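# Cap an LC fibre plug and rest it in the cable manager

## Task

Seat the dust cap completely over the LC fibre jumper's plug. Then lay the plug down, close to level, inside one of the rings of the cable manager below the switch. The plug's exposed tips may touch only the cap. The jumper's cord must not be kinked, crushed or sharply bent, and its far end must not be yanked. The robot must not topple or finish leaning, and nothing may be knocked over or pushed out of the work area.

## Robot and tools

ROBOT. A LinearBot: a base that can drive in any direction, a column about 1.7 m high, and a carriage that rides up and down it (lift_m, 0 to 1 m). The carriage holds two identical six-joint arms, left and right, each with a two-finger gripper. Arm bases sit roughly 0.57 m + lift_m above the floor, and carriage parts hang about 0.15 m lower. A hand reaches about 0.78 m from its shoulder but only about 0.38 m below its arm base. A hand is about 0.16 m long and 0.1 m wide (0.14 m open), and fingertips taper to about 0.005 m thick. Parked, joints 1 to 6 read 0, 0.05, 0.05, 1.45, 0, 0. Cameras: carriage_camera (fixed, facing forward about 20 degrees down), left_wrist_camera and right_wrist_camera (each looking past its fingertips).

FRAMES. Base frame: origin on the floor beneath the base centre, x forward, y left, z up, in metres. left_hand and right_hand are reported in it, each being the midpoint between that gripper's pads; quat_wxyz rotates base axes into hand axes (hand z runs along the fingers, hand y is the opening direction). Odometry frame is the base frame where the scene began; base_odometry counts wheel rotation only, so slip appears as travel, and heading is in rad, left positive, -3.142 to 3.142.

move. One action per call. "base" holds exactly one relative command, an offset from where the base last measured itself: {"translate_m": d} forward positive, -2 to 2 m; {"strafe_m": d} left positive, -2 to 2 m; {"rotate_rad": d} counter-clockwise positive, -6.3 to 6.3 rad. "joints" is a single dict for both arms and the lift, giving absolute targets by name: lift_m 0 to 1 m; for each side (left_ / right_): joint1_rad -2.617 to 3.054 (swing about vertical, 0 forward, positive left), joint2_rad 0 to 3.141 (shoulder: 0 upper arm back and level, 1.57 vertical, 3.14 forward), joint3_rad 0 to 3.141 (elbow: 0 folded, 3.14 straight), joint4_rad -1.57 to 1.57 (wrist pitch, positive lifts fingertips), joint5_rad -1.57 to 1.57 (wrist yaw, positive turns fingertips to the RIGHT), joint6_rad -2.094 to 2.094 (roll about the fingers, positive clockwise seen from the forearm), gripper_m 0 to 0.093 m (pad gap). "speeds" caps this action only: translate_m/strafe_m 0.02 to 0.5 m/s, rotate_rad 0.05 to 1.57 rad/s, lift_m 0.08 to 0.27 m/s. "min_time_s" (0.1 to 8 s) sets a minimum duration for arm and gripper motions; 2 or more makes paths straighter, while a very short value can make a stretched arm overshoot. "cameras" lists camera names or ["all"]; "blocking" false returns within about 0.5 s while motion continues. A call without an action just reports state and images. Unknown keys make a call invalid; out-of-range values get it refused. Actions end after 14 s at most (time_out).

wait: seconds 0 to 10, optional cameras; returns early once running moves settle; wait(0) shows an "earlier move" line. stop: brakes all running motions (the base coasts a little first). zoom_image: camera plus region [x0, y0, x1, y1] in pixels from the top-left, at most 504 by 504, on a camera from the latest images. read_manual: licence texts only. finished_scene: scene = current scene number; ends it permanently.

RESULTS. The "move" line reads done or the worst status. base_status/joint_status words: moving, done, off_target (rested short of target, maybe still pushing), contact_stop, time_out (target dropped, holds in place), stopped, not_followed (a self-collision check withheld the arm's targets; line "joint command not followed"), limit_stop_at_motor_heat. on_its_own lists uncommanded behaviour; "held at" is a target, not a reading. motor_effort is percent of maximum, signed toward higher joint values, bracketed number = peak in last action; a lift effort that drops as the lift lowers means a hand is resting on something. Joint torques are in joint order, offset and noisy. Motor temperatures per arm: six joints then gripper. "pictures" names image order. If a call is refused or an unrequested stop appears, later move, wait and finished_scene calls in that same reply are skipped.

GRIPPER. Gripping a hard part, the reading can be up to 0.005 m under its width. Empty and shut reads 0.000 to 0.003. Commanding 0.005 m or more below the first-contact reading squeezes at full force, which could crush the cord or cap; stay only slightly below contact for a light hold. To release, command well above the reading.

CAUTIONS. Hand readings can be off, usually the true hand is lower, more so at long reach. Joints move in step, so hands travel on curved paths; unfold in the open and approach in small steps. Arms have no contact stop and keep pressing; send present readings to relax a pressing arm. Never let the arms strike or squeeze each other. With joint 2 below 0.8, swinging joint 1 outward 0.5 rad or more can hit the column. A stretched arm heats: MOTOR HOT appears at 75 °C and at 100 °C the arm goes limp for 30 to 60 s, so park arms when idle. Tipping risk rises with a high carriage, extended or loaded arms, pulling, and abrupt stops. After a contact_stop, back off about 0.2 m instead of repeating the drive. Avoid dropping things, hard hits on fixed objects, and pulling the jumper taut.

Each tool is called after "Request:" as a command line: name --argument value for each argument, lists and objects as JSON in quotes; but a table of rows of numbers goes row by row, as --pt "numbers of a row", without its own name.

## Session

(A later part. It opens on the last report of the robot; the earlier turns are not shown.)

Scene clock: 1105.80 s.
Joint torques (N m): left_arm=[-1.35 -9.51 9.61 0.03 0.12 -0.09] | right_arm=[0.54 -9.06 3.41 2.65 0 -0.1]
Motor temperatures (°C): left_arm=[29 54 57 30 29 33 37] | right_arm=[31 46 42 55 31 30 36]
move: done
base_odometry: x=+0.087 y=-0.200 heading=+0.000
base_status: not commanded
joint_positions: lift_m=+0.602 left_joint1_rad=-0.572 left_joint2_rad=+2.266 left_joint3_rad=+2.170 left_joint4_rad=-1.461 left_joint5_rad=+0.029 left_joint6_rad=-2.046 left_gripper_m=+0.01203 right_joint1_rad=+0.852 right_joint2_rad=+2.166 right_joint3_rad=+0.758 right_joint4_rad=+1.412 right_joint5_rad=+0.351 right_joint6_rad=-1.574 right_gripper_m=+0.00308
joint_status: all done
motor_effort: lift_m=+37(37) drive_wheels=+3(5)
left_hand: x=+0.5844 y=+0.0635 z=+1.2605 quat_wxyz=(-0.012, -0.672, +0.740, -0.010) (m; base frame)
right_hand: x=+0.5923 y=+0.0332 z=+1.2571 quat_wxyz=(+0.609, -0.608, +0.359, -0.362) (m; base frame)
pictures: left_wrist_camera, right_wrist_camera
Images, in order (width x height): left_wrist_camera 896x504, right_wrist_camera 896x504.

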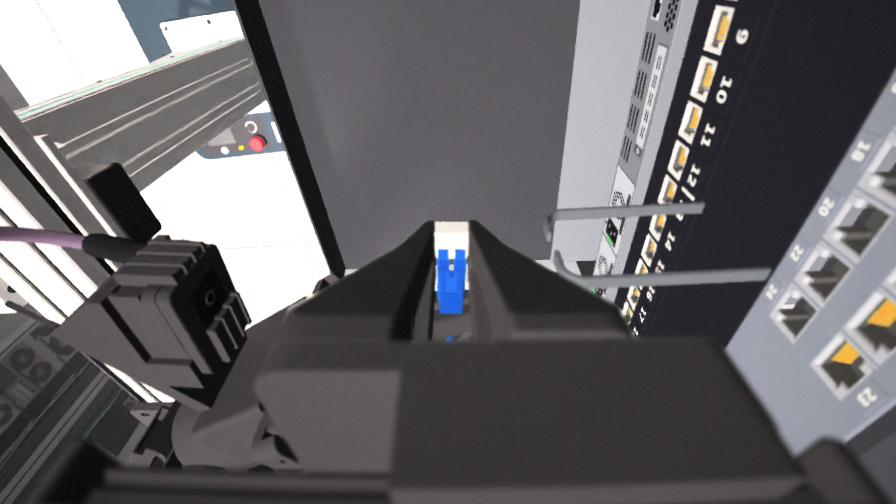

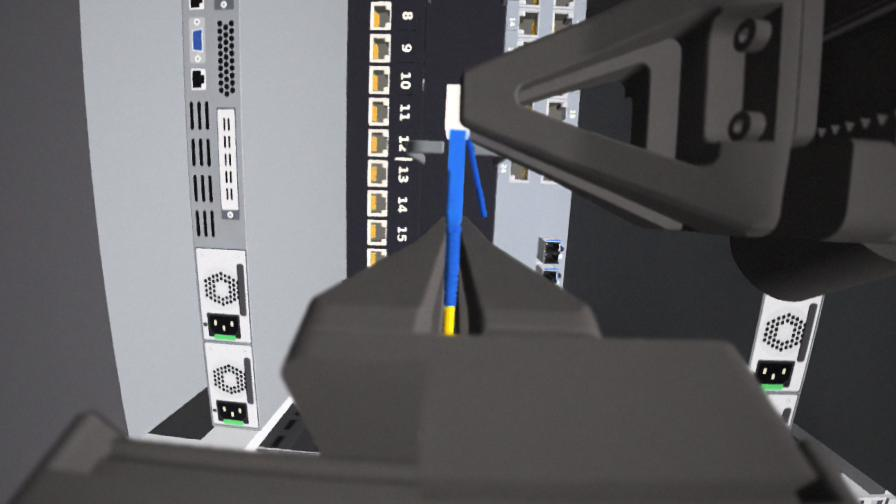

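Request:
move --joints '{"left_joint1_rad": -0.5965, "left_joint5_rad": 0.060, "left_joint4_rad": -1.460, "right_joint5_rad": 0.318, "right_joint1_rad": 0.864}' --min_time_s 1 --cameras '["left_wrist_camera", "right_wrist_camera"]'

Request:
zoom_image --camera "left_wrist_camera" --region '[400, 210, 510, 345]'

Request:
zoom_image --camera "right_wrist_camera" --region '[405, 60, 505, 200]'

Scene clock: 1133.17 s.
Joint torques (N m): left_arm=[-1.69 -9.72 9.57 0.14 0.29 -0.1] | right_arm=[1.14 -9.03 3.78 2.64 -0.33 -0.1]
Motor temperatures (°C): left_arm=[29 53 55 30 29 33 37] | right_arm=[31 46 41 55 31 30 36]
move: off_target
base_odometry: x=+0.087 y=-0.200 heading=+0.000
base_status: not commanded
joint_positions: lift_m=+0.602 left_joint1_rad=-0.575 left_joint2_rad=+2.268 left_joint3_rad=+2.170 left_joint4_rad=-1.461 left_joint5_rad=+0.029 left_joint6_rad=-2.046 left_gripper_m=+0.01203 right_joint1_rad=+0.852 right_joint2_rad=+2.166 right_joint3_rad=+0.753 right_joint4_rad=+1.413 right_joint5_rad=+0.350 right_joint6_rad=-1.574 right_gripper_m=+0.00308
joint_status: left_joint1_rad off_target (ended at -0.575, target -0.597); left_joint5_rad off_target (ended at +0.029, target +0.060); right_joint5_rad off_target (ended at +0.350, target +0.318); the others done
motor_effort: lift_m=+37(37) drive_wheels=+0(6)
left_hand: x=+0.5836 y=+0.0624 z=+1.2597 quat_wxyz=(-0.012, -0.671, +0.741, -0.009) (m; base frame)
right_hand: x=+0.5915 y=+0.0327 z=+1.2559 quat_wxyz=(+0.608, -0.609, +0.359, -0.361) (m; base frame)
pictures: left_wrist_camera, right_wrist_camera
Images, in order (width x height): left_wrist_camera 896x504, right_wrist_camera 896x504.

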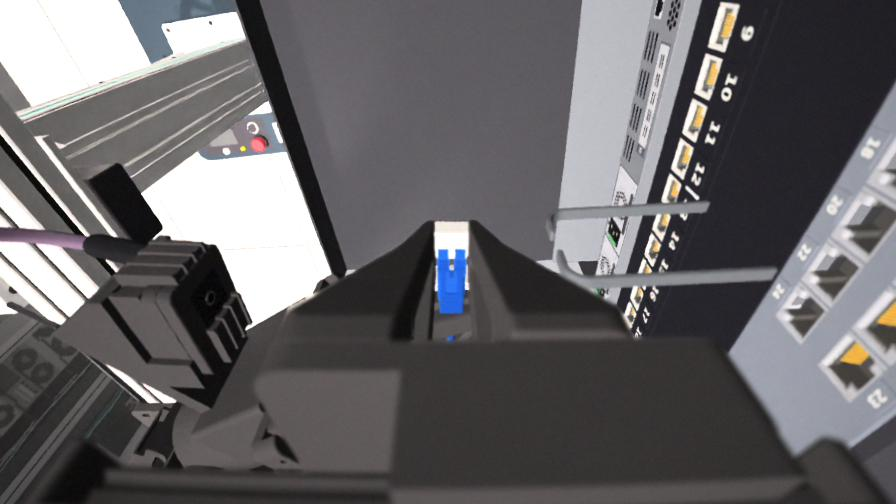

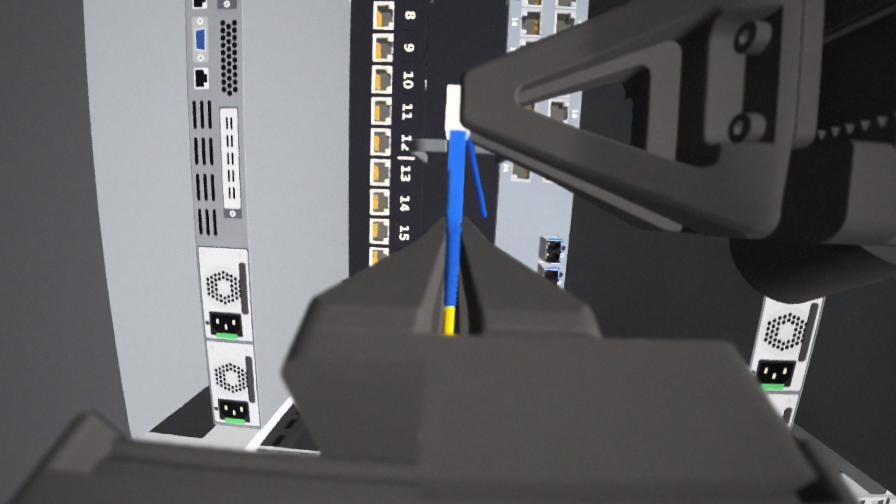

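Scaled by 3.733 from the camera's 896x504 image, which has a finer 1280x720 frame.

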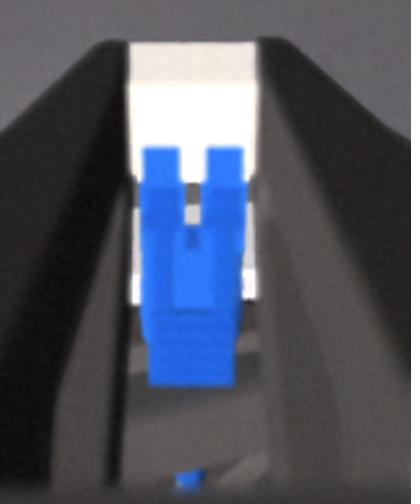

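Scaled by 3.600 from the camera's 896x504 image, which has a finer 1280x720 frame.

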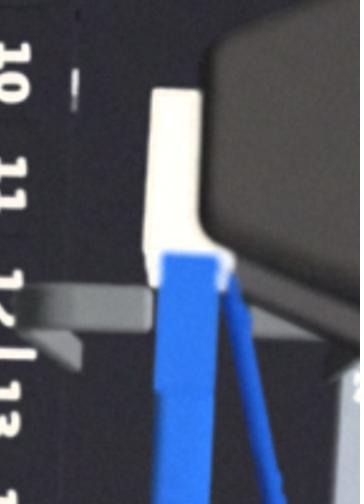

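Request:
move --joints '{"left_joint1_rad": -0.6045, "left_joint5_rad": 0.091, "left_joint4_rad": -1.444, "right_joint5_rad": 0.289, "right_joint1_rad": 0.872}' --min_time_s 1

Request:
move --joints '{"left_joint1_rad": -0.6115, "left_joint5_rad": 0.122, "left_joint4_rad": -1.428, "right_joint5_rad": 0.261, "right_joint1_rad": 0.880}' --min_time_s 1 --cameras '["left_wrist_camera", "right_wrist_camera"]'

Request:
zoom_image --camera "left_wrist_camera" --region '[400, 210, 510, 345]'

Request:
zoom_image --camera "right_wrist_camera" --region '[405, 60, 505, 200]'

Scene clock: 1145.07 s.
Joint torques (N m): left_arm=[-2.06 -9.69 9.57 0.34 0.57 -0.09] | right_arm=[1.89 -9.02 3.78 2.64 -0.53 -0.1]
Motor temperatures (°C): left_arm=[29 54 55 30 29 33 37] | right_arm=[31 46 41 55 31 30 36]
move: off_target
base_odometry: x=+0.087 y=-0.200 heading=+0.000
base_status: not commanded
joint_positions: lift_m=+0.602 left_joint1_rad=-0.579 left_joint2_rad=+2.268 left_joint3_rad=+2.170 left_joint4_rad=-1.463 left_joint5_rad=+0.029 left_joint6_rad=-2.047 left_gripper_m=+0.01203 right_joint1_rad=+0.853 right_joint2_rad=+2.166 right_joint3_rad=+0.753 right_joint4_rad=+1.413 right_joint5_rad=+0.338 right_joint6_rad=-1.574 right_gripper_m=+0.00308
joint_status: left_joint1_rad off_target (ended at -0.579, target -0.605); left_joint5_rad off_target (ended at +0.029, target +0.091); right_joint5_rad off_target (ended at +0.338, target +0.289); the others done
motor_effort: lift_m=+37(37) drive_wheels=+2(6)
left_hand: x=+0.5821 y=+0.0612 z=+1.2597 quat_wxyz=(-0.013, -0.670, +0.743, -0.008) (m; base frame)
right_hand: x=+0.5902 y=+0.0347 z=+1.2559 quat_wxyz=(+0.610, -0.611, +0.355, -0.357) (m; base frame)
pictures: none

Scene clock: 1146.37 s.
Joint torques (N m): left_arm=[-2.56 -9.69 9.58 0.54 0.83 -0.09] | right_arm=[2.58 -9.01 4.01 2.59 -0.73 -0.1]
Motor temperatures (°C): left_arm=[29 54 55 30 29 33 37] | right_arm=[31 46 41 55 31 30 36]
move: off_target
base_odometry: x=+0.087 y=-0.200 heading=+0.000
base_status: not commanded
joint_positions: lift_m=+0.602 left_joint1_rad=-0.579 left_joint2_rad=+2.268 left_joint3_rad=+2.170 left_joint4_rad=-1.468 left_joint5_rad=+0.032 left_joint6_rad=-2.047 left_gripper_m=+0.01203 right_joint1_rad=+0.854 right_joint2_rad=+2.166 right_joint3_rad=+0.750 right_joint4_rad=+1.417 right_joint5_rad=+0.330 right_joint6_rad=-1.574 right_gripper_m=+0.00308
joint_status: left_joint1_rad off_target (ended at -0.579, target -0.612); left_joint4_rad off_target (ended at -1.468, target -1.428); left_joint5_rad off_target (ended at +0.032, target +0.122); right_joint1_rad off_target (ended at +0.854, target +0.880); right_joint5_rad off_target (ended at +0.330, target +0.261)
motor_effort: lift_m=+37(37) drive_wheels=+3(5)
left_hand: x=+0.5808 y=+0.0614 z=+1.2597 quat_wxyz=(-0.015, -0.670, +0.742, -0.006) (m; base frame)
right_hand: x=+0.5888 y=+0.0357 z=+1.2557 quat_wxyz=(+0.612, -0.613, +0.352, -0.355) (m; base frame)
pictures: left_wrist_camera, right_wrist_camera
Images, in order (width x height): left_wrist_camera 896x504, right_wrist_camera 896x504.

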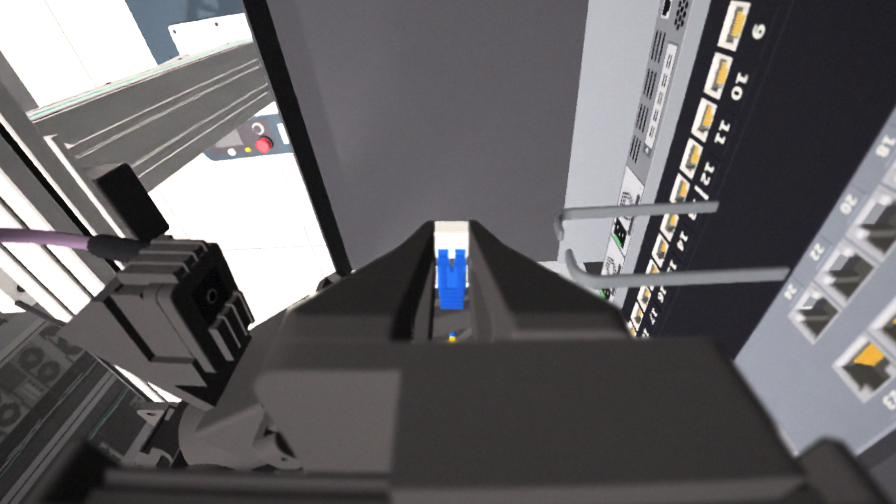

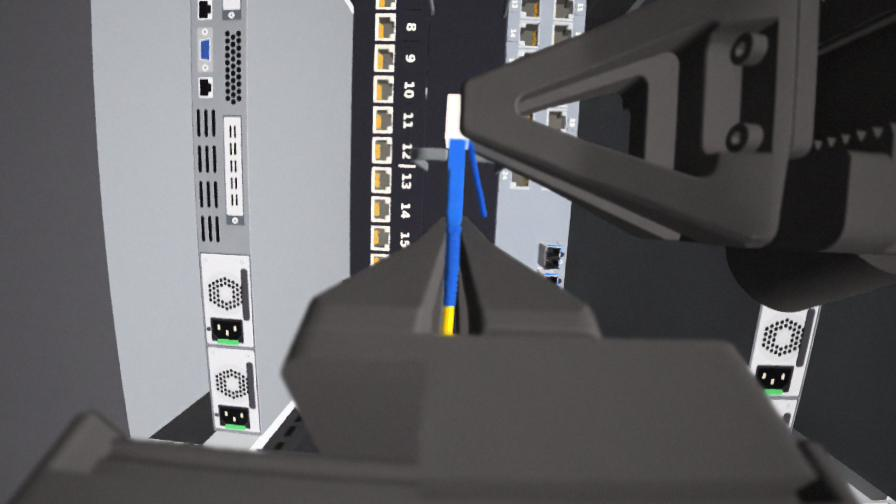

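Scaled by 3.733 from the camera's 896x504 image, which has a finer 1280x720 frame.

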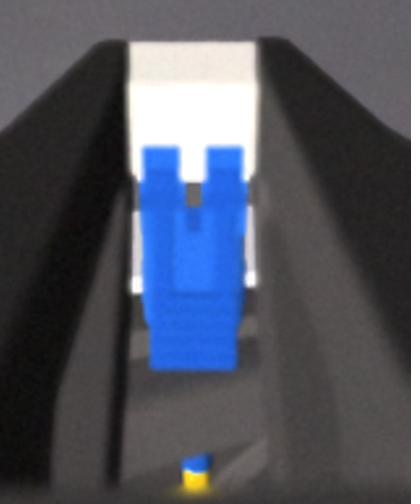

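Scaled by 3.600 from the camera's 896x504 image, which has a finer 1280x720 frame.

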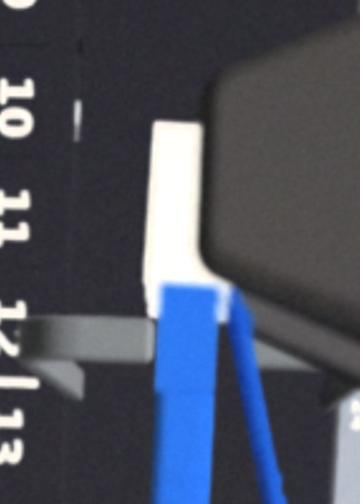

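Request:
move --joints '{"left_joint1_rad": -0.6205, "left_joint5_rad": 0.150, "left_joint4_rad": -1.416, "right_joint5_rad": 0.236, "right_joint1_rad": 0.887}' --min_time_s 1

Request:
move --joints '{"left_joint1_rad": -0.6295, "left_joint5_rad": 0.180, "left_joint4_rad": -1.403, "right_joint5_rad": 0.212, "right_joint1_rad": 0.895}' --min_time_s 1 --cameras '["left_wrist_camera", "right_wrist_camera"]'

Request:
zoom_image --camera "left_wrist_camera" --region '[400, 210, 510, 345]'

Request:
zoom_image --camera "right_wrist_camera" --region '[405, 60, 505, 200]'

Scene clock: 1157.93 s.
Joint torques (N m): left_arm=[-3.33 -9.69 9.55 0.72 1.08 -0.08] | right_arm=[3.21 -9.01 4.04 2.59 -0.94 -0.1]
Motor temperatures (°C): left_arm=[30 54 55 30 30 33 37] | right_arm=[31 46 41 56 32 30 36]
move: off_target
base_odometry: x=+0.087 y=-0.200 heading=+0.000
base_status: not commanded
joint_positions: lift_m=+0.602 left_joint1_rad=-0.579 left_joint2_rad=+2.268 left_joint3_rad=+2.170 left_joint4_rad=-1.472 left_joint5_rad=+0.034 left_joint6_rad=-2.047 left_gripper_m=+0.01203 right_joint1_rad=+0.855 right_joint2_rad=+2.166 right_joint3_rad=+0.750 right_joint4_rad=+1.417 right_joint5_rad=+0.325 right_joint6_rad=-1.574 right_gripper_m=+0.00308
joint_status: left_joint1_rad off_target (ended at -0.579, target -0.621); left_joint4_rad off_target (ended at -1.472, target -1.416); left_joint5_rad off_target (ended at +0.033, target +0.150); right_joint1_rad off_target (ended at +0.855, target +0.887); right_joint5_rad off_target (ended at +0.324, target +0.236)
motor_effort: lift_m=+37(37) drive_wheels=+5(6)
left_hand: x=+0.5798 y=+0.0617 z=+1.2597 quat_wxyz=(-0.016, -0.670, +0.742, -0.005) (m; base frame)
right_hand: x=+0.5879 y=+0.0370 z=+1.2558 quat_wxyz=(+0.613, -0.614, +0.350, -0.353) (m; base frame)
pictures: none

Scene clock: 1159.23 s.
Joint torques (N m): left_arm=[-3.96 -9.63 9.54 0.9 1.3 -0.09] | right_arm=[3.82 -8.96 4.46 2.51 -1.14 -0.1]
Motor temperatures (°C): left_arm=[30 54 55 30 30 33 37] | right_arm=[31 46 41 56 32 30 36]
move: off_target
base_odometry: x=+0.087 y=-0.200 heading=+0.000
base_status: not commanded
joint_positions: lift_m=+0.602 left_joint1_rad=-0.579 left_joint2_rad=+2.268 left_joint3_rad=+2.170 left_joint4_rad=-1.478 left_joint5_rad=+0.040 left_joint6_rad=-2.047 left_gripper_m=+0.01203 right_joint1_rad=+0.856 right_joint2_rad=+2.166 right_joint3_rad=+0.745 right_joint4_rad=+1.423 right_joint5_rad=+0.318 right_joint6_rad=-1.574 right_gripper_m=+0.00308
joint_status: left_joint1_rad off_target (ended at -0.579, target -0.629); left_joint4_rad off_target (ended at -1.477, target -1.403); left_joint5_rad off_target (ended at +0.039, target +0.180); right_joint1_rad off_target (ended at +0.856, target +0.895); right_joint5_rad off_target (ended at +0.319, target +0.212)
motor_effort: lift_m=+37(37) drive_wheels=+1(5)
left_hand: x=+0.5780 y=+0.0614 z=+1.2598 quat_wxyz=(-0.020, -0.670, +0.742, -0.003) (m; base frame)
right_hand: x=+0.5860 y=+0.0375 z=+1.2554 quat_wxyz=(+0.615, -0.615, +0.348, -0.350) (m; base frame)
pictures: left_wrist_camera, right_wrist_camera
Images, in order (width x height): left_wrist_camera 896x504, right_wrist_camera 896x504.

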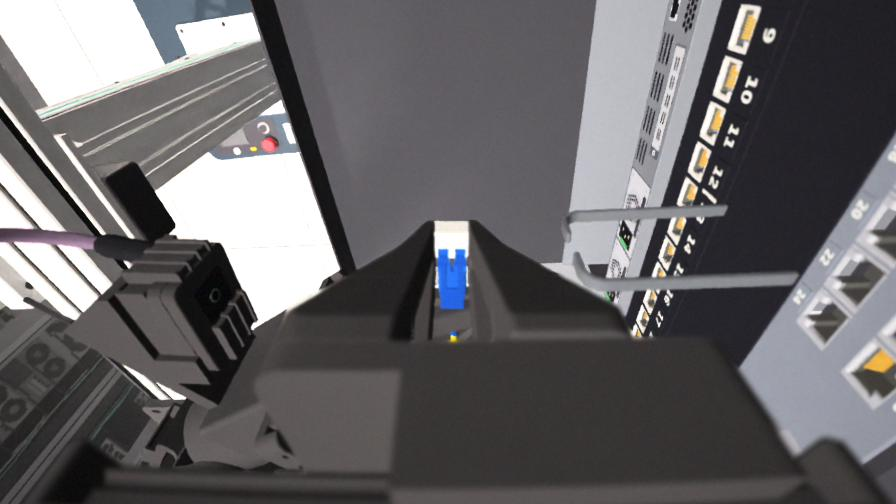

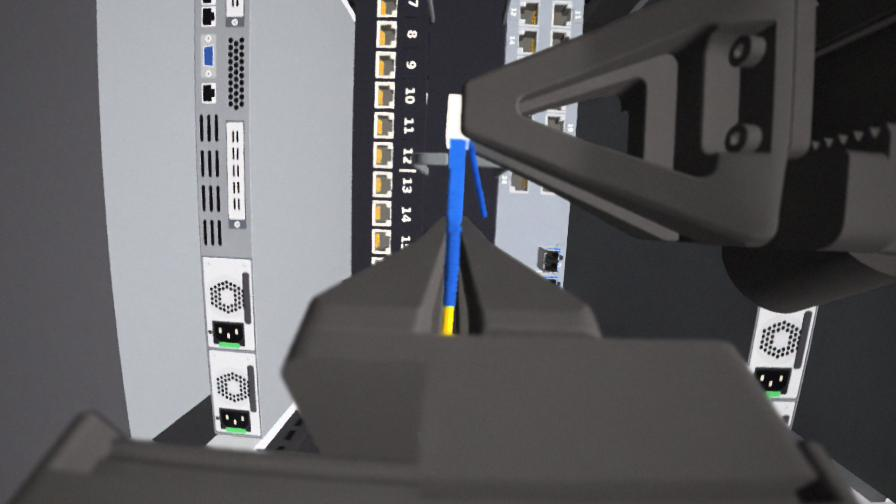

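Scaled by 3.733 from the camera's 896x504 image, which has a finer 1280x720 frame.

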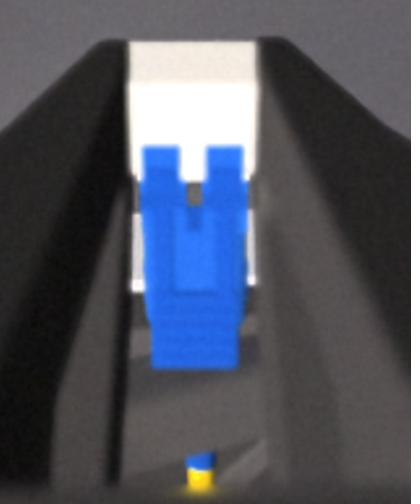

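Scaled by 3.600 from the camera's 896x504 image, which has a finer 1280x720 frame.

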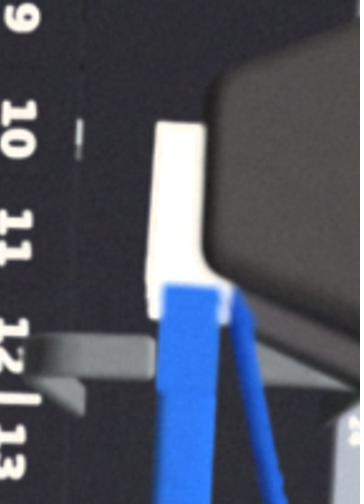

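Request:
move --joints '{"left_joint1_rad": -0.6385, "left_joint5_rad": 0.202, "left_joint4_rad": -1.386, "right_joint5_rad": 0.192, "right_joint1_rad": 0.903}' --min_time_s 1

Request:
move --joints '{"left_joint1_rad": -0.6475, "left_joint5_rad": 0.225, "left_joint4_rad": -1.366, "right_joint5_rad": 0.172, "right_joint1_rad": 0.911}' --min_time_s 1 --cameras '["left_wrist_camera", "right_wrist_camera"]'

Request:
zoom_image --camera "left_wrist_camera" --region '[400, 210, 510, 345]'

Request:
zoom_image --camera "right_wrist_camera" --region '[405, 60, 505, 200]'

Scene clock: 1182.77 s.
Joint torques (N m): left_arm=[-4.7 -9.68 9.52 1.11 1.49 -0.09] | right_arm=[4.52 -8.99 4.46 2.52 -1.33 -0.1]
Motor temperatures (°C): left_arm=[31 55 55 31 31 33 37] | right_arm=[32 46 41 57 33 30 36]
move: off_target
base_odometry: x=+0.087 y=-0.200 heading=+0.000
base_status: not commanded
joint_positions: lift_m=+0.602 left_joint1_rad=-0.580 left_joint2_rad=+2.268 left_joint3_rad=+2.170 left_joint4_rad=-1.479 left_joint5_rad=+0.040 left_joint6_rad=-2.047 left_gripper_m=+0.01203 right_joint1_rad=+0.858 right_joint2_rad=+2.166 right_joint3_rad=+0.745 right_joint4_rad=+1.423 right_joint5_rad=+0.317 right_joint6_rad=-1.574 right_gripper_m=+0.00308
joint_status: left_joint1_rad off_target (ended at -0.580, target -0.638); left_joint4_rad off_target (ended at -1.479, target -1.386); left_joint5_rad off_target (ended at +0.041, target +0.202); right_joint1_rad off_target (ended at +0.858, target +0.903); right_joint5_rad off_target (ended at +0.317, target +0.192)
motor_effort: lift_m=+37(37) drive_wheels=+2(5)
left_hand: x=+0.5775 y=+0.0614 z=+1.2598 quat_wxyz=(-0.020, -0.670, +0.742, -0.002) (m; base frame)
right_hand: x=+0.5854 y=+0.0382 z=+1.2554 quat_wxyz=(+0.616, -0.615, +0.347, -0.350) (m; base frame)
pictures: none

Scene clock: 1184.07 s.
Joint torques (N m): left_arm=[-5.15 -9.99 9.51 1.33 1.68 -0.08] | right_arm=[5.16 -8.94 4.97 2.49 -1.53 -0.1]
Motor temperatures (°C): left_arm=[31 55 55 31 32 33 37] | right_arm=[32 46 41 57 33 30 36]
move: off_target
base_odometry: x=+0.087 y=-0.200 heading=+0.000
base_status: not commanded
joint_positions: lift_m=+0.602 left_joint1_rad=-0.583 left_joint2_rad=+2.272 left_joint3_rad=+2.170 left_joint4_rad=-1.480 left_joint5_rad=+0.042 left_joint6_rad=-2.048 left_gripper_m=+0.01203 right_joint1_rad=+0.859 right_joint2_rad=+2.166 right_joint3_rad=+0.739 right_joint4_rad=+1.426 right_joint5_rad=+0.316 right_joint6_rad=-1.574 right_gripper_m=+0.00308
joint_status: left_joint1_rad off_target (ended at -0.583, target -0.647); left_joint4_rad off_target (ended at -1.480, target -1.366); left_joint5_rad off_target (ended at +0.042, target +0.225); right_joint1_rad off_target (ended at +0.859, target +0.911); right_joint5_rad off_target (ended at +0.316, target +0.172)
motor_effort: lift_m=+37(37) drive_wheels=+2(6)
left_hand: x=+0.5763 y=+0.0602 z=+1.2582 quat_wxyz=(-0.022, -0.669, +0.743, +0.000) (m; base frame)
right_hand: x=+0.5840 y=+0.0377 z=+1.2539 quat_wxyz=(+0.615, -0.617, +0.347, -0.349) (m; base frame)
pictures: left_wrist_camera, right_wrist_camera
Images, in order (width x height): left_wrist_camera 896x504, right_wrist_camera 896x504.

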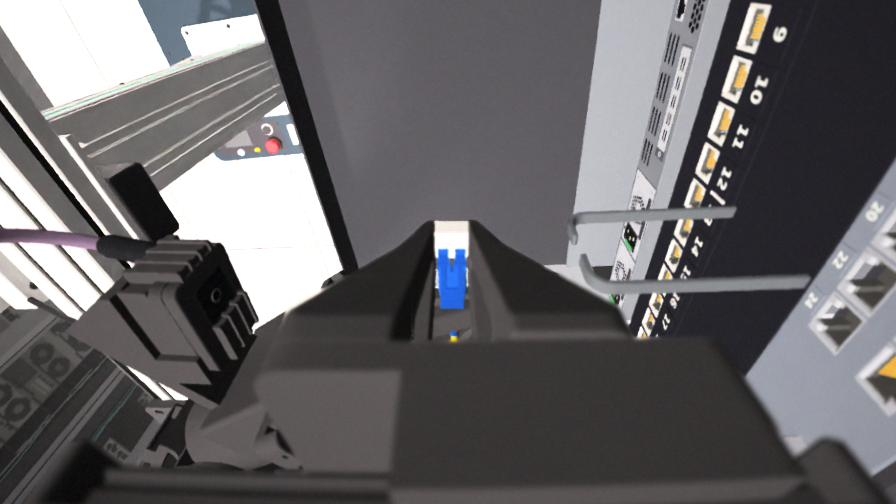

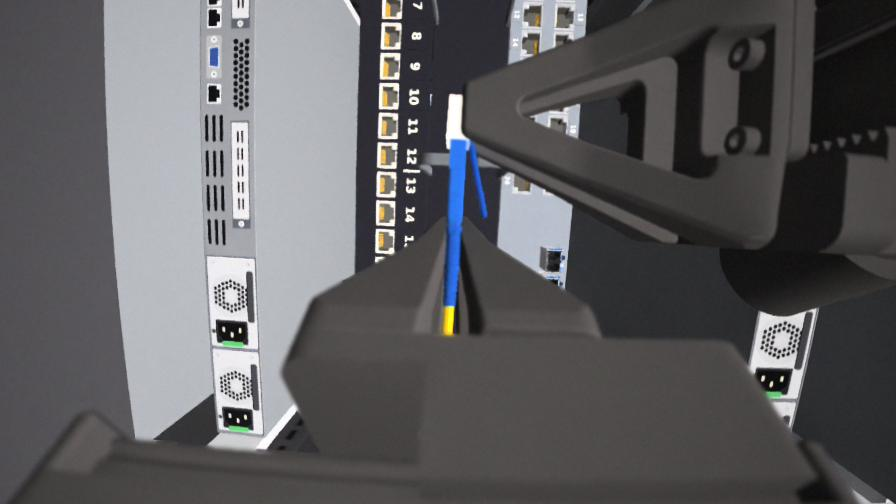

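Scaled by 3.733 from the camera's 896x504 image, which has a finer 1280x720 frame.

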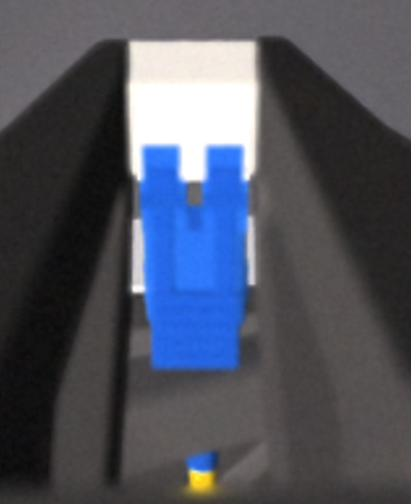

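Scaled by 3.600 from the camera's 896x504 image, which has a finer 1280x720 frame.

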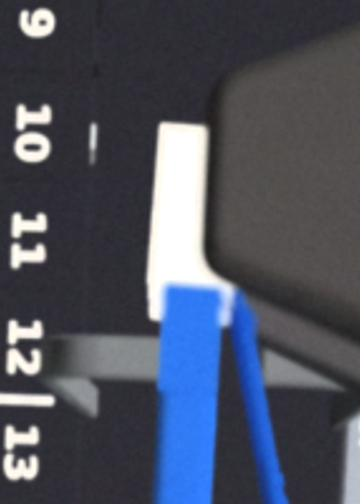

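Request:
move --joints '{"left_joint1_rad": -0.585, "left_joint5_rad": 0.042, "left_joint4_rad": -1.482, "right_joint5_rad": 0.316, "right_joint1_rad": 0.860}' --min_time_s 2

Request:
move --joints '{"left_gripper_m": 0.016}' --min_time_s 1

Request:
move --joints '{"left_gripper_m": 0.05}' --min_time_s 1 --cameras '["left_wrist_camera", "right_wrist_camera"]'

Scene clock: 1199.53 s.
Joint torques (N m): left_arm=[-0.12 -9.96 9.51 0.12 0.13 -0.08] | right_arm=[0.05 -8.95 4.98 2.5 -0.08 -0.1]
Motor temperatures (°C): left_arm=[31 54 55 31 33 33 37] | right_arm=[32 46 41 56 33 30 36]
move: done
base_odometry: x=+0.087 y=-0.200 heading=+0.000
base_status: not commanded
joint_positions: lift_m=+0.602 left_joint1_rad=-0.583 left_joint2_rad=+2.272 left_joint3_rad=+2.170 left_joint4_rad=-1.489 left_joint5_rad=+0.027 left_joint6_rad=-2.048 left_gripper_m=+0.01203 right_joint1_rad=+0.859 right_joint2_rad=+2.166 right_joint3_rad=+0.739 right_joint4_rad=+1.426 right_joint5_rad=+0.323 right_joint6_rad=-1.574 right_gripper_m=+0.00308
joint_status: all done
motor_effort: lift_m=+37(37) drive_wheels=+1(5)
left_hand: x=+0.5760 y=+0.0635 z=+1.2582 quat_wxyz=(-0.016, -0.669, +0.743, +0.006) (m; base frame)
right_hand: x=+0.5846 y=+0.0367 z=+1.2539 quat_wxyz=(+0.613, -0.616, +0.349, -0.351) (m; base frame)
pictures: none

Scene clock: 1200.80 s.
Joint torques (N m): left_arm=[-0.12 -9.98 9.52 0.13 0.12 -0.09] | right_arm=[0.06 -8.95 4.97 2.5 -0.08 -0.1]
Motor temperatures (°C): left_arm=[31 54 55 31 33 33 36] | right_arm=[32 46 41 56 33 30 36]
move: done
base_odometry: x=+0.087 y=-0.200 heading=+0.000
base_status: not commanded
joint_positions: lift_m=+0.602 left_joint1_rad=-0.583 left_joint2_rad=+2.272 left_joint3_rad=+2.170 left_joint4_rad=-1.489 left_joint5_rad=+0.029 left_joint6_rad=-2.048 left_gripper_m=+0.01589 right_joint1_rad=+0.859 right_joint2_rad=+2.166 right_joint3_rad=+0.739 right_joint4_rad=+1.425 right_joint5_rad=+0.323 right_joint6_rad=-1.574 right_gripper_m=+0.00308
joint_status: all done
motor_effort: lift_m=+37(37) drive_wheels=+2(5)
left_hand: x=+0.5758 y=+0.0632 z=+1.2582 quat_wxyz=(-0.017, -0.669, +0.743, +0.006) (m; base frame)
right_hand: x=+0.5846 y=+0.0367 z=+1.2539 quat_wxyz=(+0.613, -0.616, +0.349, -0.351) (m; base frame)
pictures: none

Scene clock: 1202.10 s.
Joint torques (N m): left_arm=[-0.14 -9.95 9.52 0.13 0.12 -0.08] | right_arm=[0.06 -8.94 4.98 2.49 -0.08 -0.1]
Motor temperatures (°C): left_arm=[31 54 55 31 33 33 36] | right_arm=[32 46 41 56 33 30 36]
move: done
base_odometry: x=+0.087 y=-0.200 heading=+0.000
base_status: not commanded
joint_positions: lift_m=+0.602 left_joint1_rad=-0.583 left_joint2_rad=+2.272 left_joint3_rad=+2.170 left_joint4_rad=-1.489 left_joint5_rad=+0.029 left_joint6_rad=-2.048 left_gripper_m=+0.04986 right_joint1_rad=+0.859 right_joint2_rad=+2.166 right_joint3_rad=+0.739 right_joint4_rad=+1.425 right_joint5_rad=+0.323 right_joint6_rad=-1.574 right_gripper_m=+0.00308
joint_status: all done
motor_effort: lift_m=+37(37) drive_wheels=+0(7)
left_hand: x=+0.5758 y=+0.0632 z=+1.2582 quat_wxyz=(-0.017, -0.669, +0.743, +0.006) (m; base frame)
right_hand: x=+0.5846 y=+0.0367 z=+1.2539 quat_wxyz=(+0.613, -0.616, +0.349, -0.351) (m; base frame)
pictures: left_wrist_camera, right_wrist_camera
Images, in order (width x height): left_wrist_camera 896x504, right_wrist_camera 896x504.

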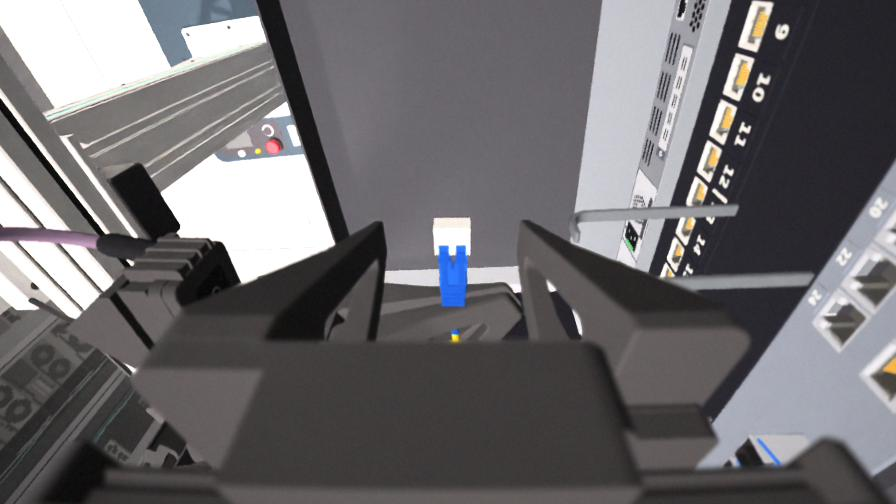

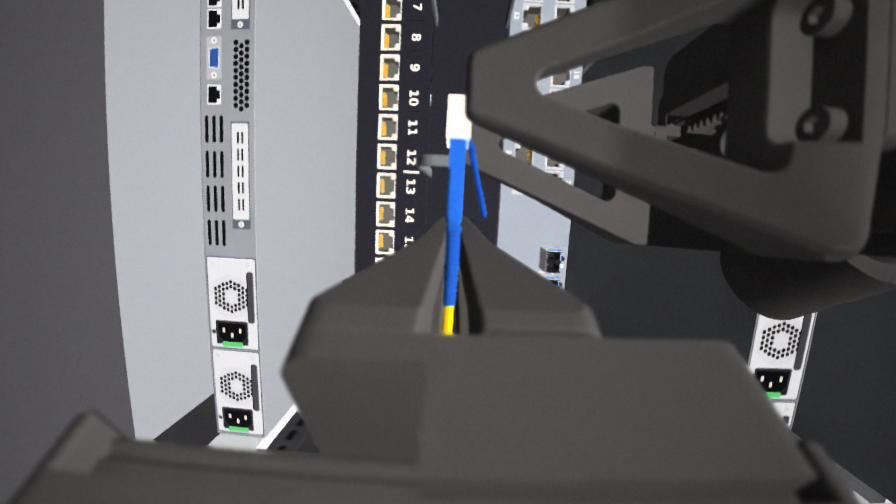

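Request:
zoom_image --camera "left_wrist_camera" --region '[410, 205, 500, 315]'

Request:
zoom_image --camera "right_wrist_camera" --region '[420, 80, 510, 230]'

Scaled by 4.582 from the camera's 896x504 image, which has a finer 1280x720 frame.

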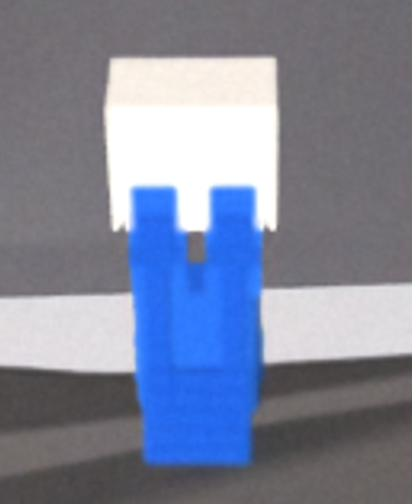

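Scaled by 3.360 from the camera's 896x504 image, which has a finer 1280x720 frame.

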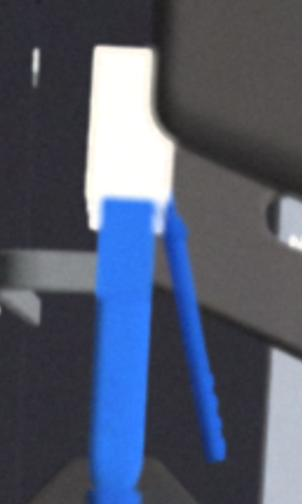

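Request:
move --joints '{"left_joint2_rad": 2.225, "left_joint3_rad": 2.2725, "left_joint4_rad": -1.553}' --min_time_s 2 --cameras '["left_wrist_camera", "right_wrist_camera"]'

Scene clock: 1216.33 s.
Joint torques (N m): left_arm=[-0.12 -14.69 9.47 -0.05 0.12 -0.08] | right_arm=[0.05 -8.96 4.98 2.49 -0.08 -0.11]
Motor temperatures (°C): left_arm=[30 54 56 31 31 33 36] | right_arm=[32 46 41 56 33 30 36]
move: done
base_odometry: x=+0.087 y=-0.200 heading=+0.000
base_status: not commanded
joint_positions: lift_m=+0.602 left_joint1_rad=-0.583 left_joint2_rad=+2.272 left_joint3_rad=+2.240 left_joint4_rad=-1.540 left_joint5_rad=+0.029 left_joint6_rad=-2.048 left_gripper_m=+0.04986 right_joint1_rad=+0.859 right_joint2_rad=+2.166 right_joint3_rad=+0.739 right_joint4_rad=+1.425 right_joint5_rad=+0.323 right_joint6_rad=-1.574 right_gripper_m=+0.00308
joint_status: all done
motor_effort: lift_m=+37(37) drive_wheels=+0(6)
left_hand: x=+0.5773 y=+0.0622 z=+1.2756 quat_wxyz=(-0.014, -0.669, +0.743, -0.003) (m; base frame)
right_hand: x=+0.5846 y=+0.0367 z=+1.2539 quat_wxyz=(+0.613, -0.616, +0.349, -0.351) (m; base frame)
pictures: left_wrist_camera, right_wrist_camera
Images, in order (width x height): left_wrist_camera 896x504, right_wrist_camera 896x504.

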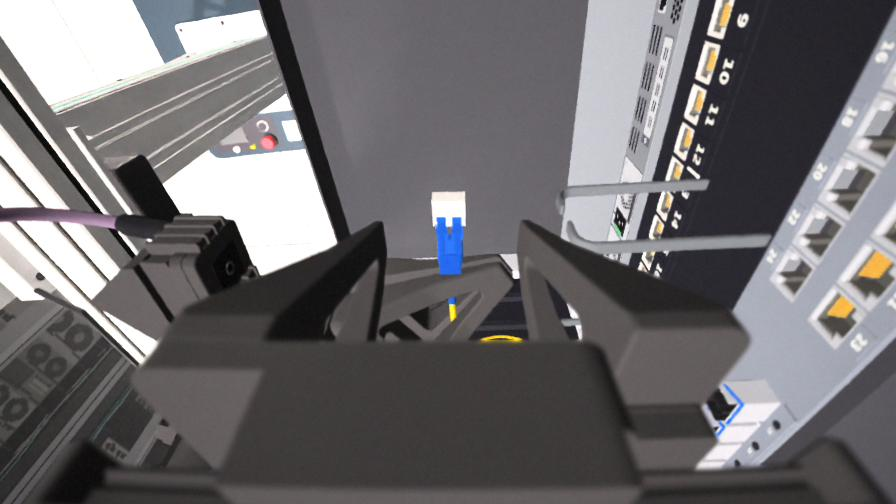

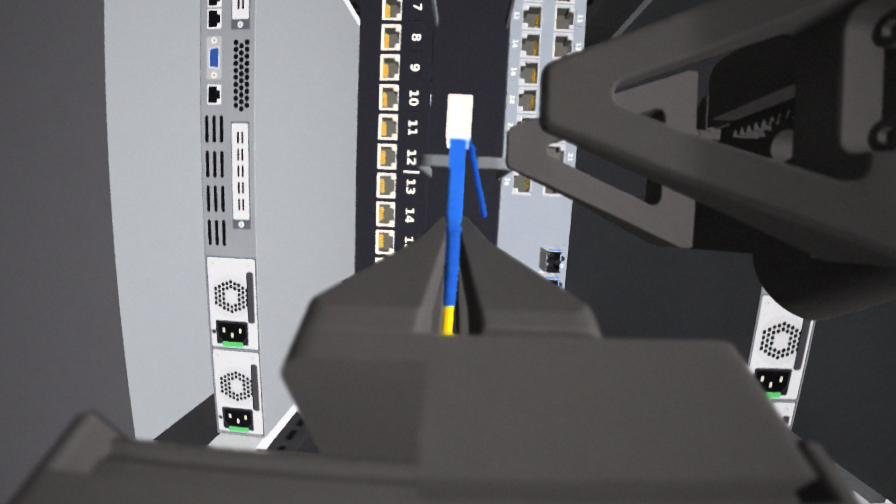

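Request:
move --joints '{"left_joint1_rad": -0.3, "left_joint2_rad": 1.155, "left_joint3_rad": 1.126, "left_joint4_rad": -1.535, "left_joint5_rad": 0.0, "left_gripper_m": 0.02}' --min_time_s 2.5 --cameras '["carriage_camera", "right_wrist_camera"]'

Request:
zoom_image --camera "right_wrist_camera" --region '[350, 60, 570, 260]'

Scene clock: 1259.30 s.
Joint torques (N m): left_arm=[0.73 -3.03 5.39 0.21 -0.12 -0.08] | right_arm=[0.05 -8.95 4.98 2.51 -0.08 -0.1]
Motor temperatures (°C): left_arm=[30 63 59 30 30 33 35] | right_arm=[31 46 41 56 32 30 36]
move: done
base_odometry: x=+0.087 y=-0.200 heading=+0.000
base_status: not commanded
joint_positions: lift_m=+0.602 left_joint1_rad=-0.308 left_joint2_rad=+1.167 left_joint3_rad=+1.140 left_joint4_rad=-1.544 left_joint5_rad=+0.013 left_joint6_rad=-2.048 left_gripper_m=+0.02013 right_joint1_rad=+0.859 right_joint2_rad=+2.166 right_joint3_rad=+0.739 right_joint4_rad=+1.424 right_joint5_rad=+0.323 right_joint6_rad=-1.574 right_gripper_m=+0.00308
joint_status: all done
motor_effort: lift_m=+37(37) drive_wheels=+2(5)
left_hand: x=+0.3698 y=+0.2554 z=+1.3177 quat_wxyz=(-0.006, -0.764, +0.645, -0.003) (m; base frame)
right_hand: x=+0.5846 y=+0.0367 z=+1.2536 quat_wxyz=(+0.613, -0.616, +0.349, -0.351) (m; base frame)
pictures: carriage_camera, right_wrist_camera
Images, in order (width x height): carriage_camera 896x504, right_wrist_camera 896x504.

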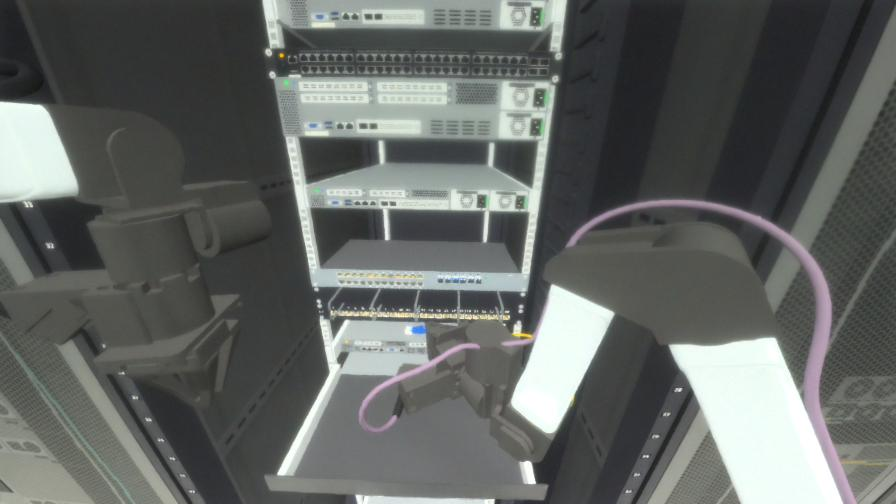

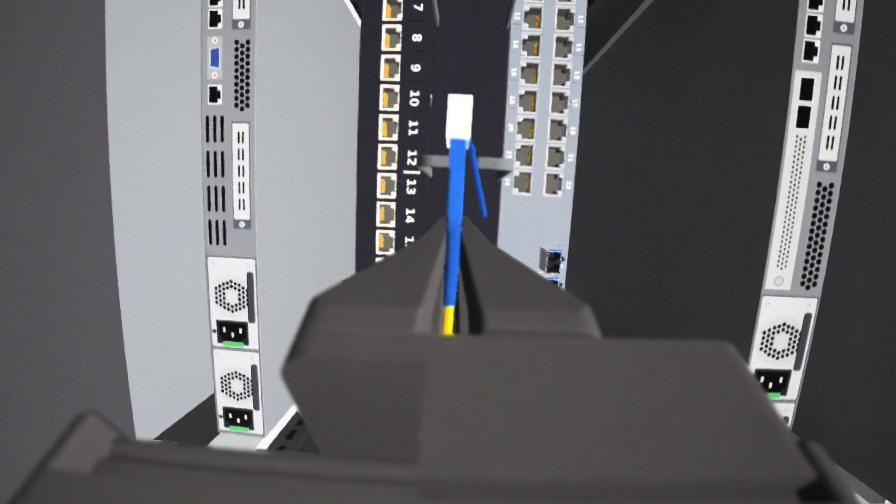

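Scaled by 2.291 from the camera's 896x504 image, which has a finer 1280x720 frame.

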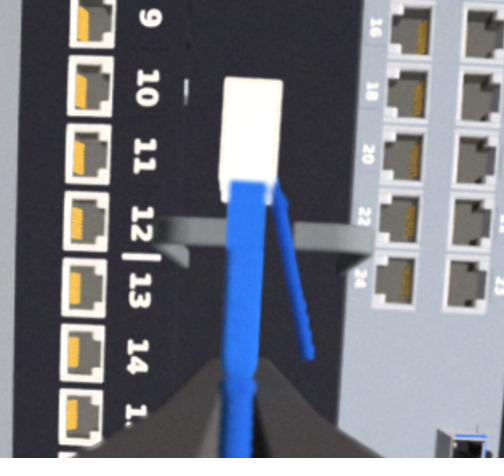

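Request:
move --joints '{"right_joint1_rad": 0.871, "right_joint2_rad": 2.122, "right_joint3_rad": 0.699, "right_joint4_rad": 1.438, "right_joint5_rad": 0.4034}' --min_time_s 1.5 --cameras '["right_wrist_camera"]'

Scene clock: 1279.20 s.
Joint torques (N m): left_arm=[0.73 -2.99 5.41 0.21 -0.12 -0.08] | right_arm=[0.55 -12.53 3.22 2.69 0.13 -0.1]
Motor temperatures (°C): left_arm=[30 56 56 30 30 33 35] | right_arm=[31 46 41 56 32 30 36]
move: done
base_odometry: x=+0.087 y=-0.200 heading=+0.000
base_status: not commanded
joint_positions: lift_m=+0.602 left_joint1_rad=-0.308 left_joint2_rad=+1.167 left_joint3_rad=+1.140 left_joint4_rad=-1.544 left_joint5_rad=+0.013 left_joint6_rad=-2.048 left_gripper_m=+0.02013 right_joint1_rad=+0.865 right_joint2_rad=+2.148 right_joint3_rad=+0.709 right_joint4_rad=+1.435 right_joint5_rad=+0.393 right_joint6_rad=-1.574 right_gripper_m=+0.00308
joint_status: all done
motor_effort: lift_m=+37(37) drive_wheels=+1(7)
left_hand: x=+0.3698 y=+0.2554 z=+1.3177 quat_wxyz=(-0.006, -0.764, +0.645, -0.003) (m; base frame)
right_hand: x=+0.5842 y=+0.0232 z=+1.2551 quat_wxyz=(+0.601, -0.605, +0.368, -0.370) (m; base frame)
pictures: right_wrist_camera
Images, in order (width x height): right_wrist_camera 896x504.

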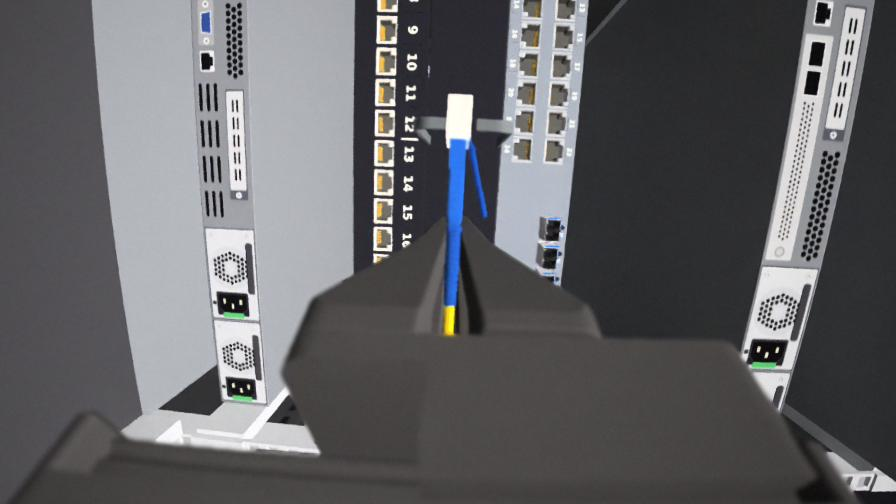

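Request:
move --joints '{"lift_m": 0.6036}' --base '{"translate_m": 0.022}' --speeds '{"translate_m": 0.02, "lift_m": 0.08}' --cameras '["right_wrist_camera", "carriage_camera"]'

Request:
zoom_image --camera "right_wrist_camera" --region '[370, 60, 570, 230]'

Scene clock: 1286.13 s.
Joint torques (N m): left_arm=[0.7 -2.67 5.55 0.19 -0.11 -0.07] | right_arm=[0.55 -12.1 3.36 2.65 0.09 -0.1]
Motor temperatures (°C): left_arm=[30 54 56 30 30 33 35] | right_arm=[31 47 41 56 32 30 36]
move: done
base_odometry: x=+0.109 y=-0.201 heading=+0.000
base_status: done
joint_positions: lift_m=+0.603 left_joint1_rad=-0.308 left_joint2_rad=+1.163 left_joint3_rad=+1.139 left_joint4_rad=-1.541 left_joint5_rad=+0.011 left_joint6_rad=-2.048 left_gripper_m=+0.02013 right_joint1_rad=+0.865 right_joint2_rad=+2.143 right_joint3_rad=+0.708 right_joint4_rad=+1.439 right_joint5_rad=+0.395 right_joint6_rad=-1.574 right_gripper_m=+0.00308
joint_status: all done
motor_effort: lift_m=+37(41) drive_wheels=+0(8)
left_hand: x=+0.3699 y=+0.2556 z=+1.3193 quat_wxyz=(-0.004, -0.764, +0.645, -0.004) (m; base frame)
right_hand: x=+0.5842 y=+0.0225 z=+1.2593 quat_wxyz=(+0.603, -0.602, +0.369, -0.371) (m; base frame)
pictures: carriage_camera, right_wrist_camera
Images, in order (width x height): carriage_camera 896x504, right_wrist_camera 896x504.

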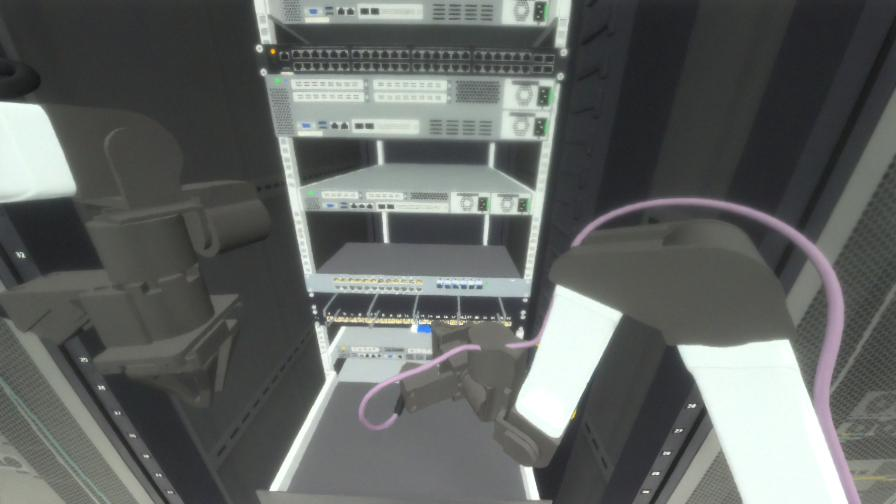

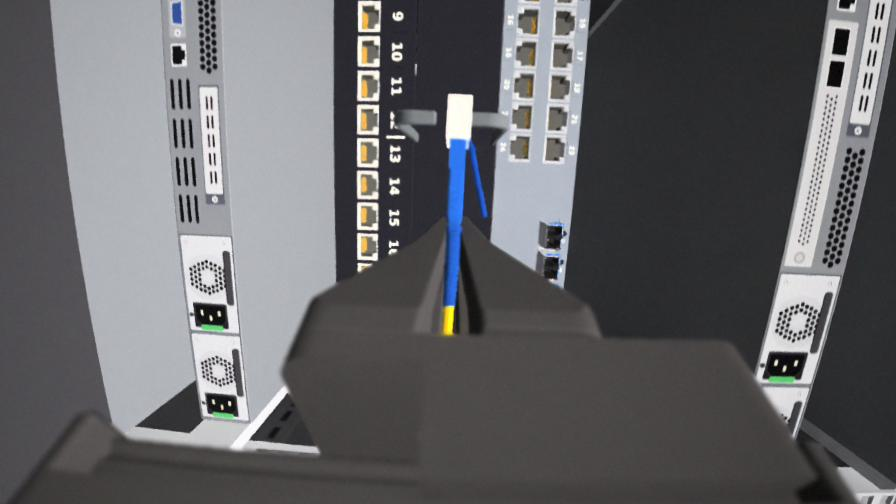

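Scaled by 2.520 from the camera's 896x504 image, which has a finer 1280x720 frame.

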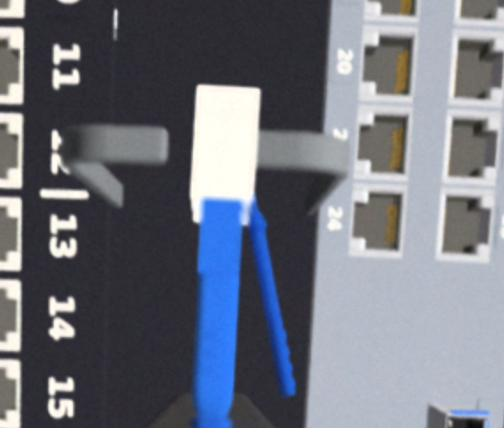

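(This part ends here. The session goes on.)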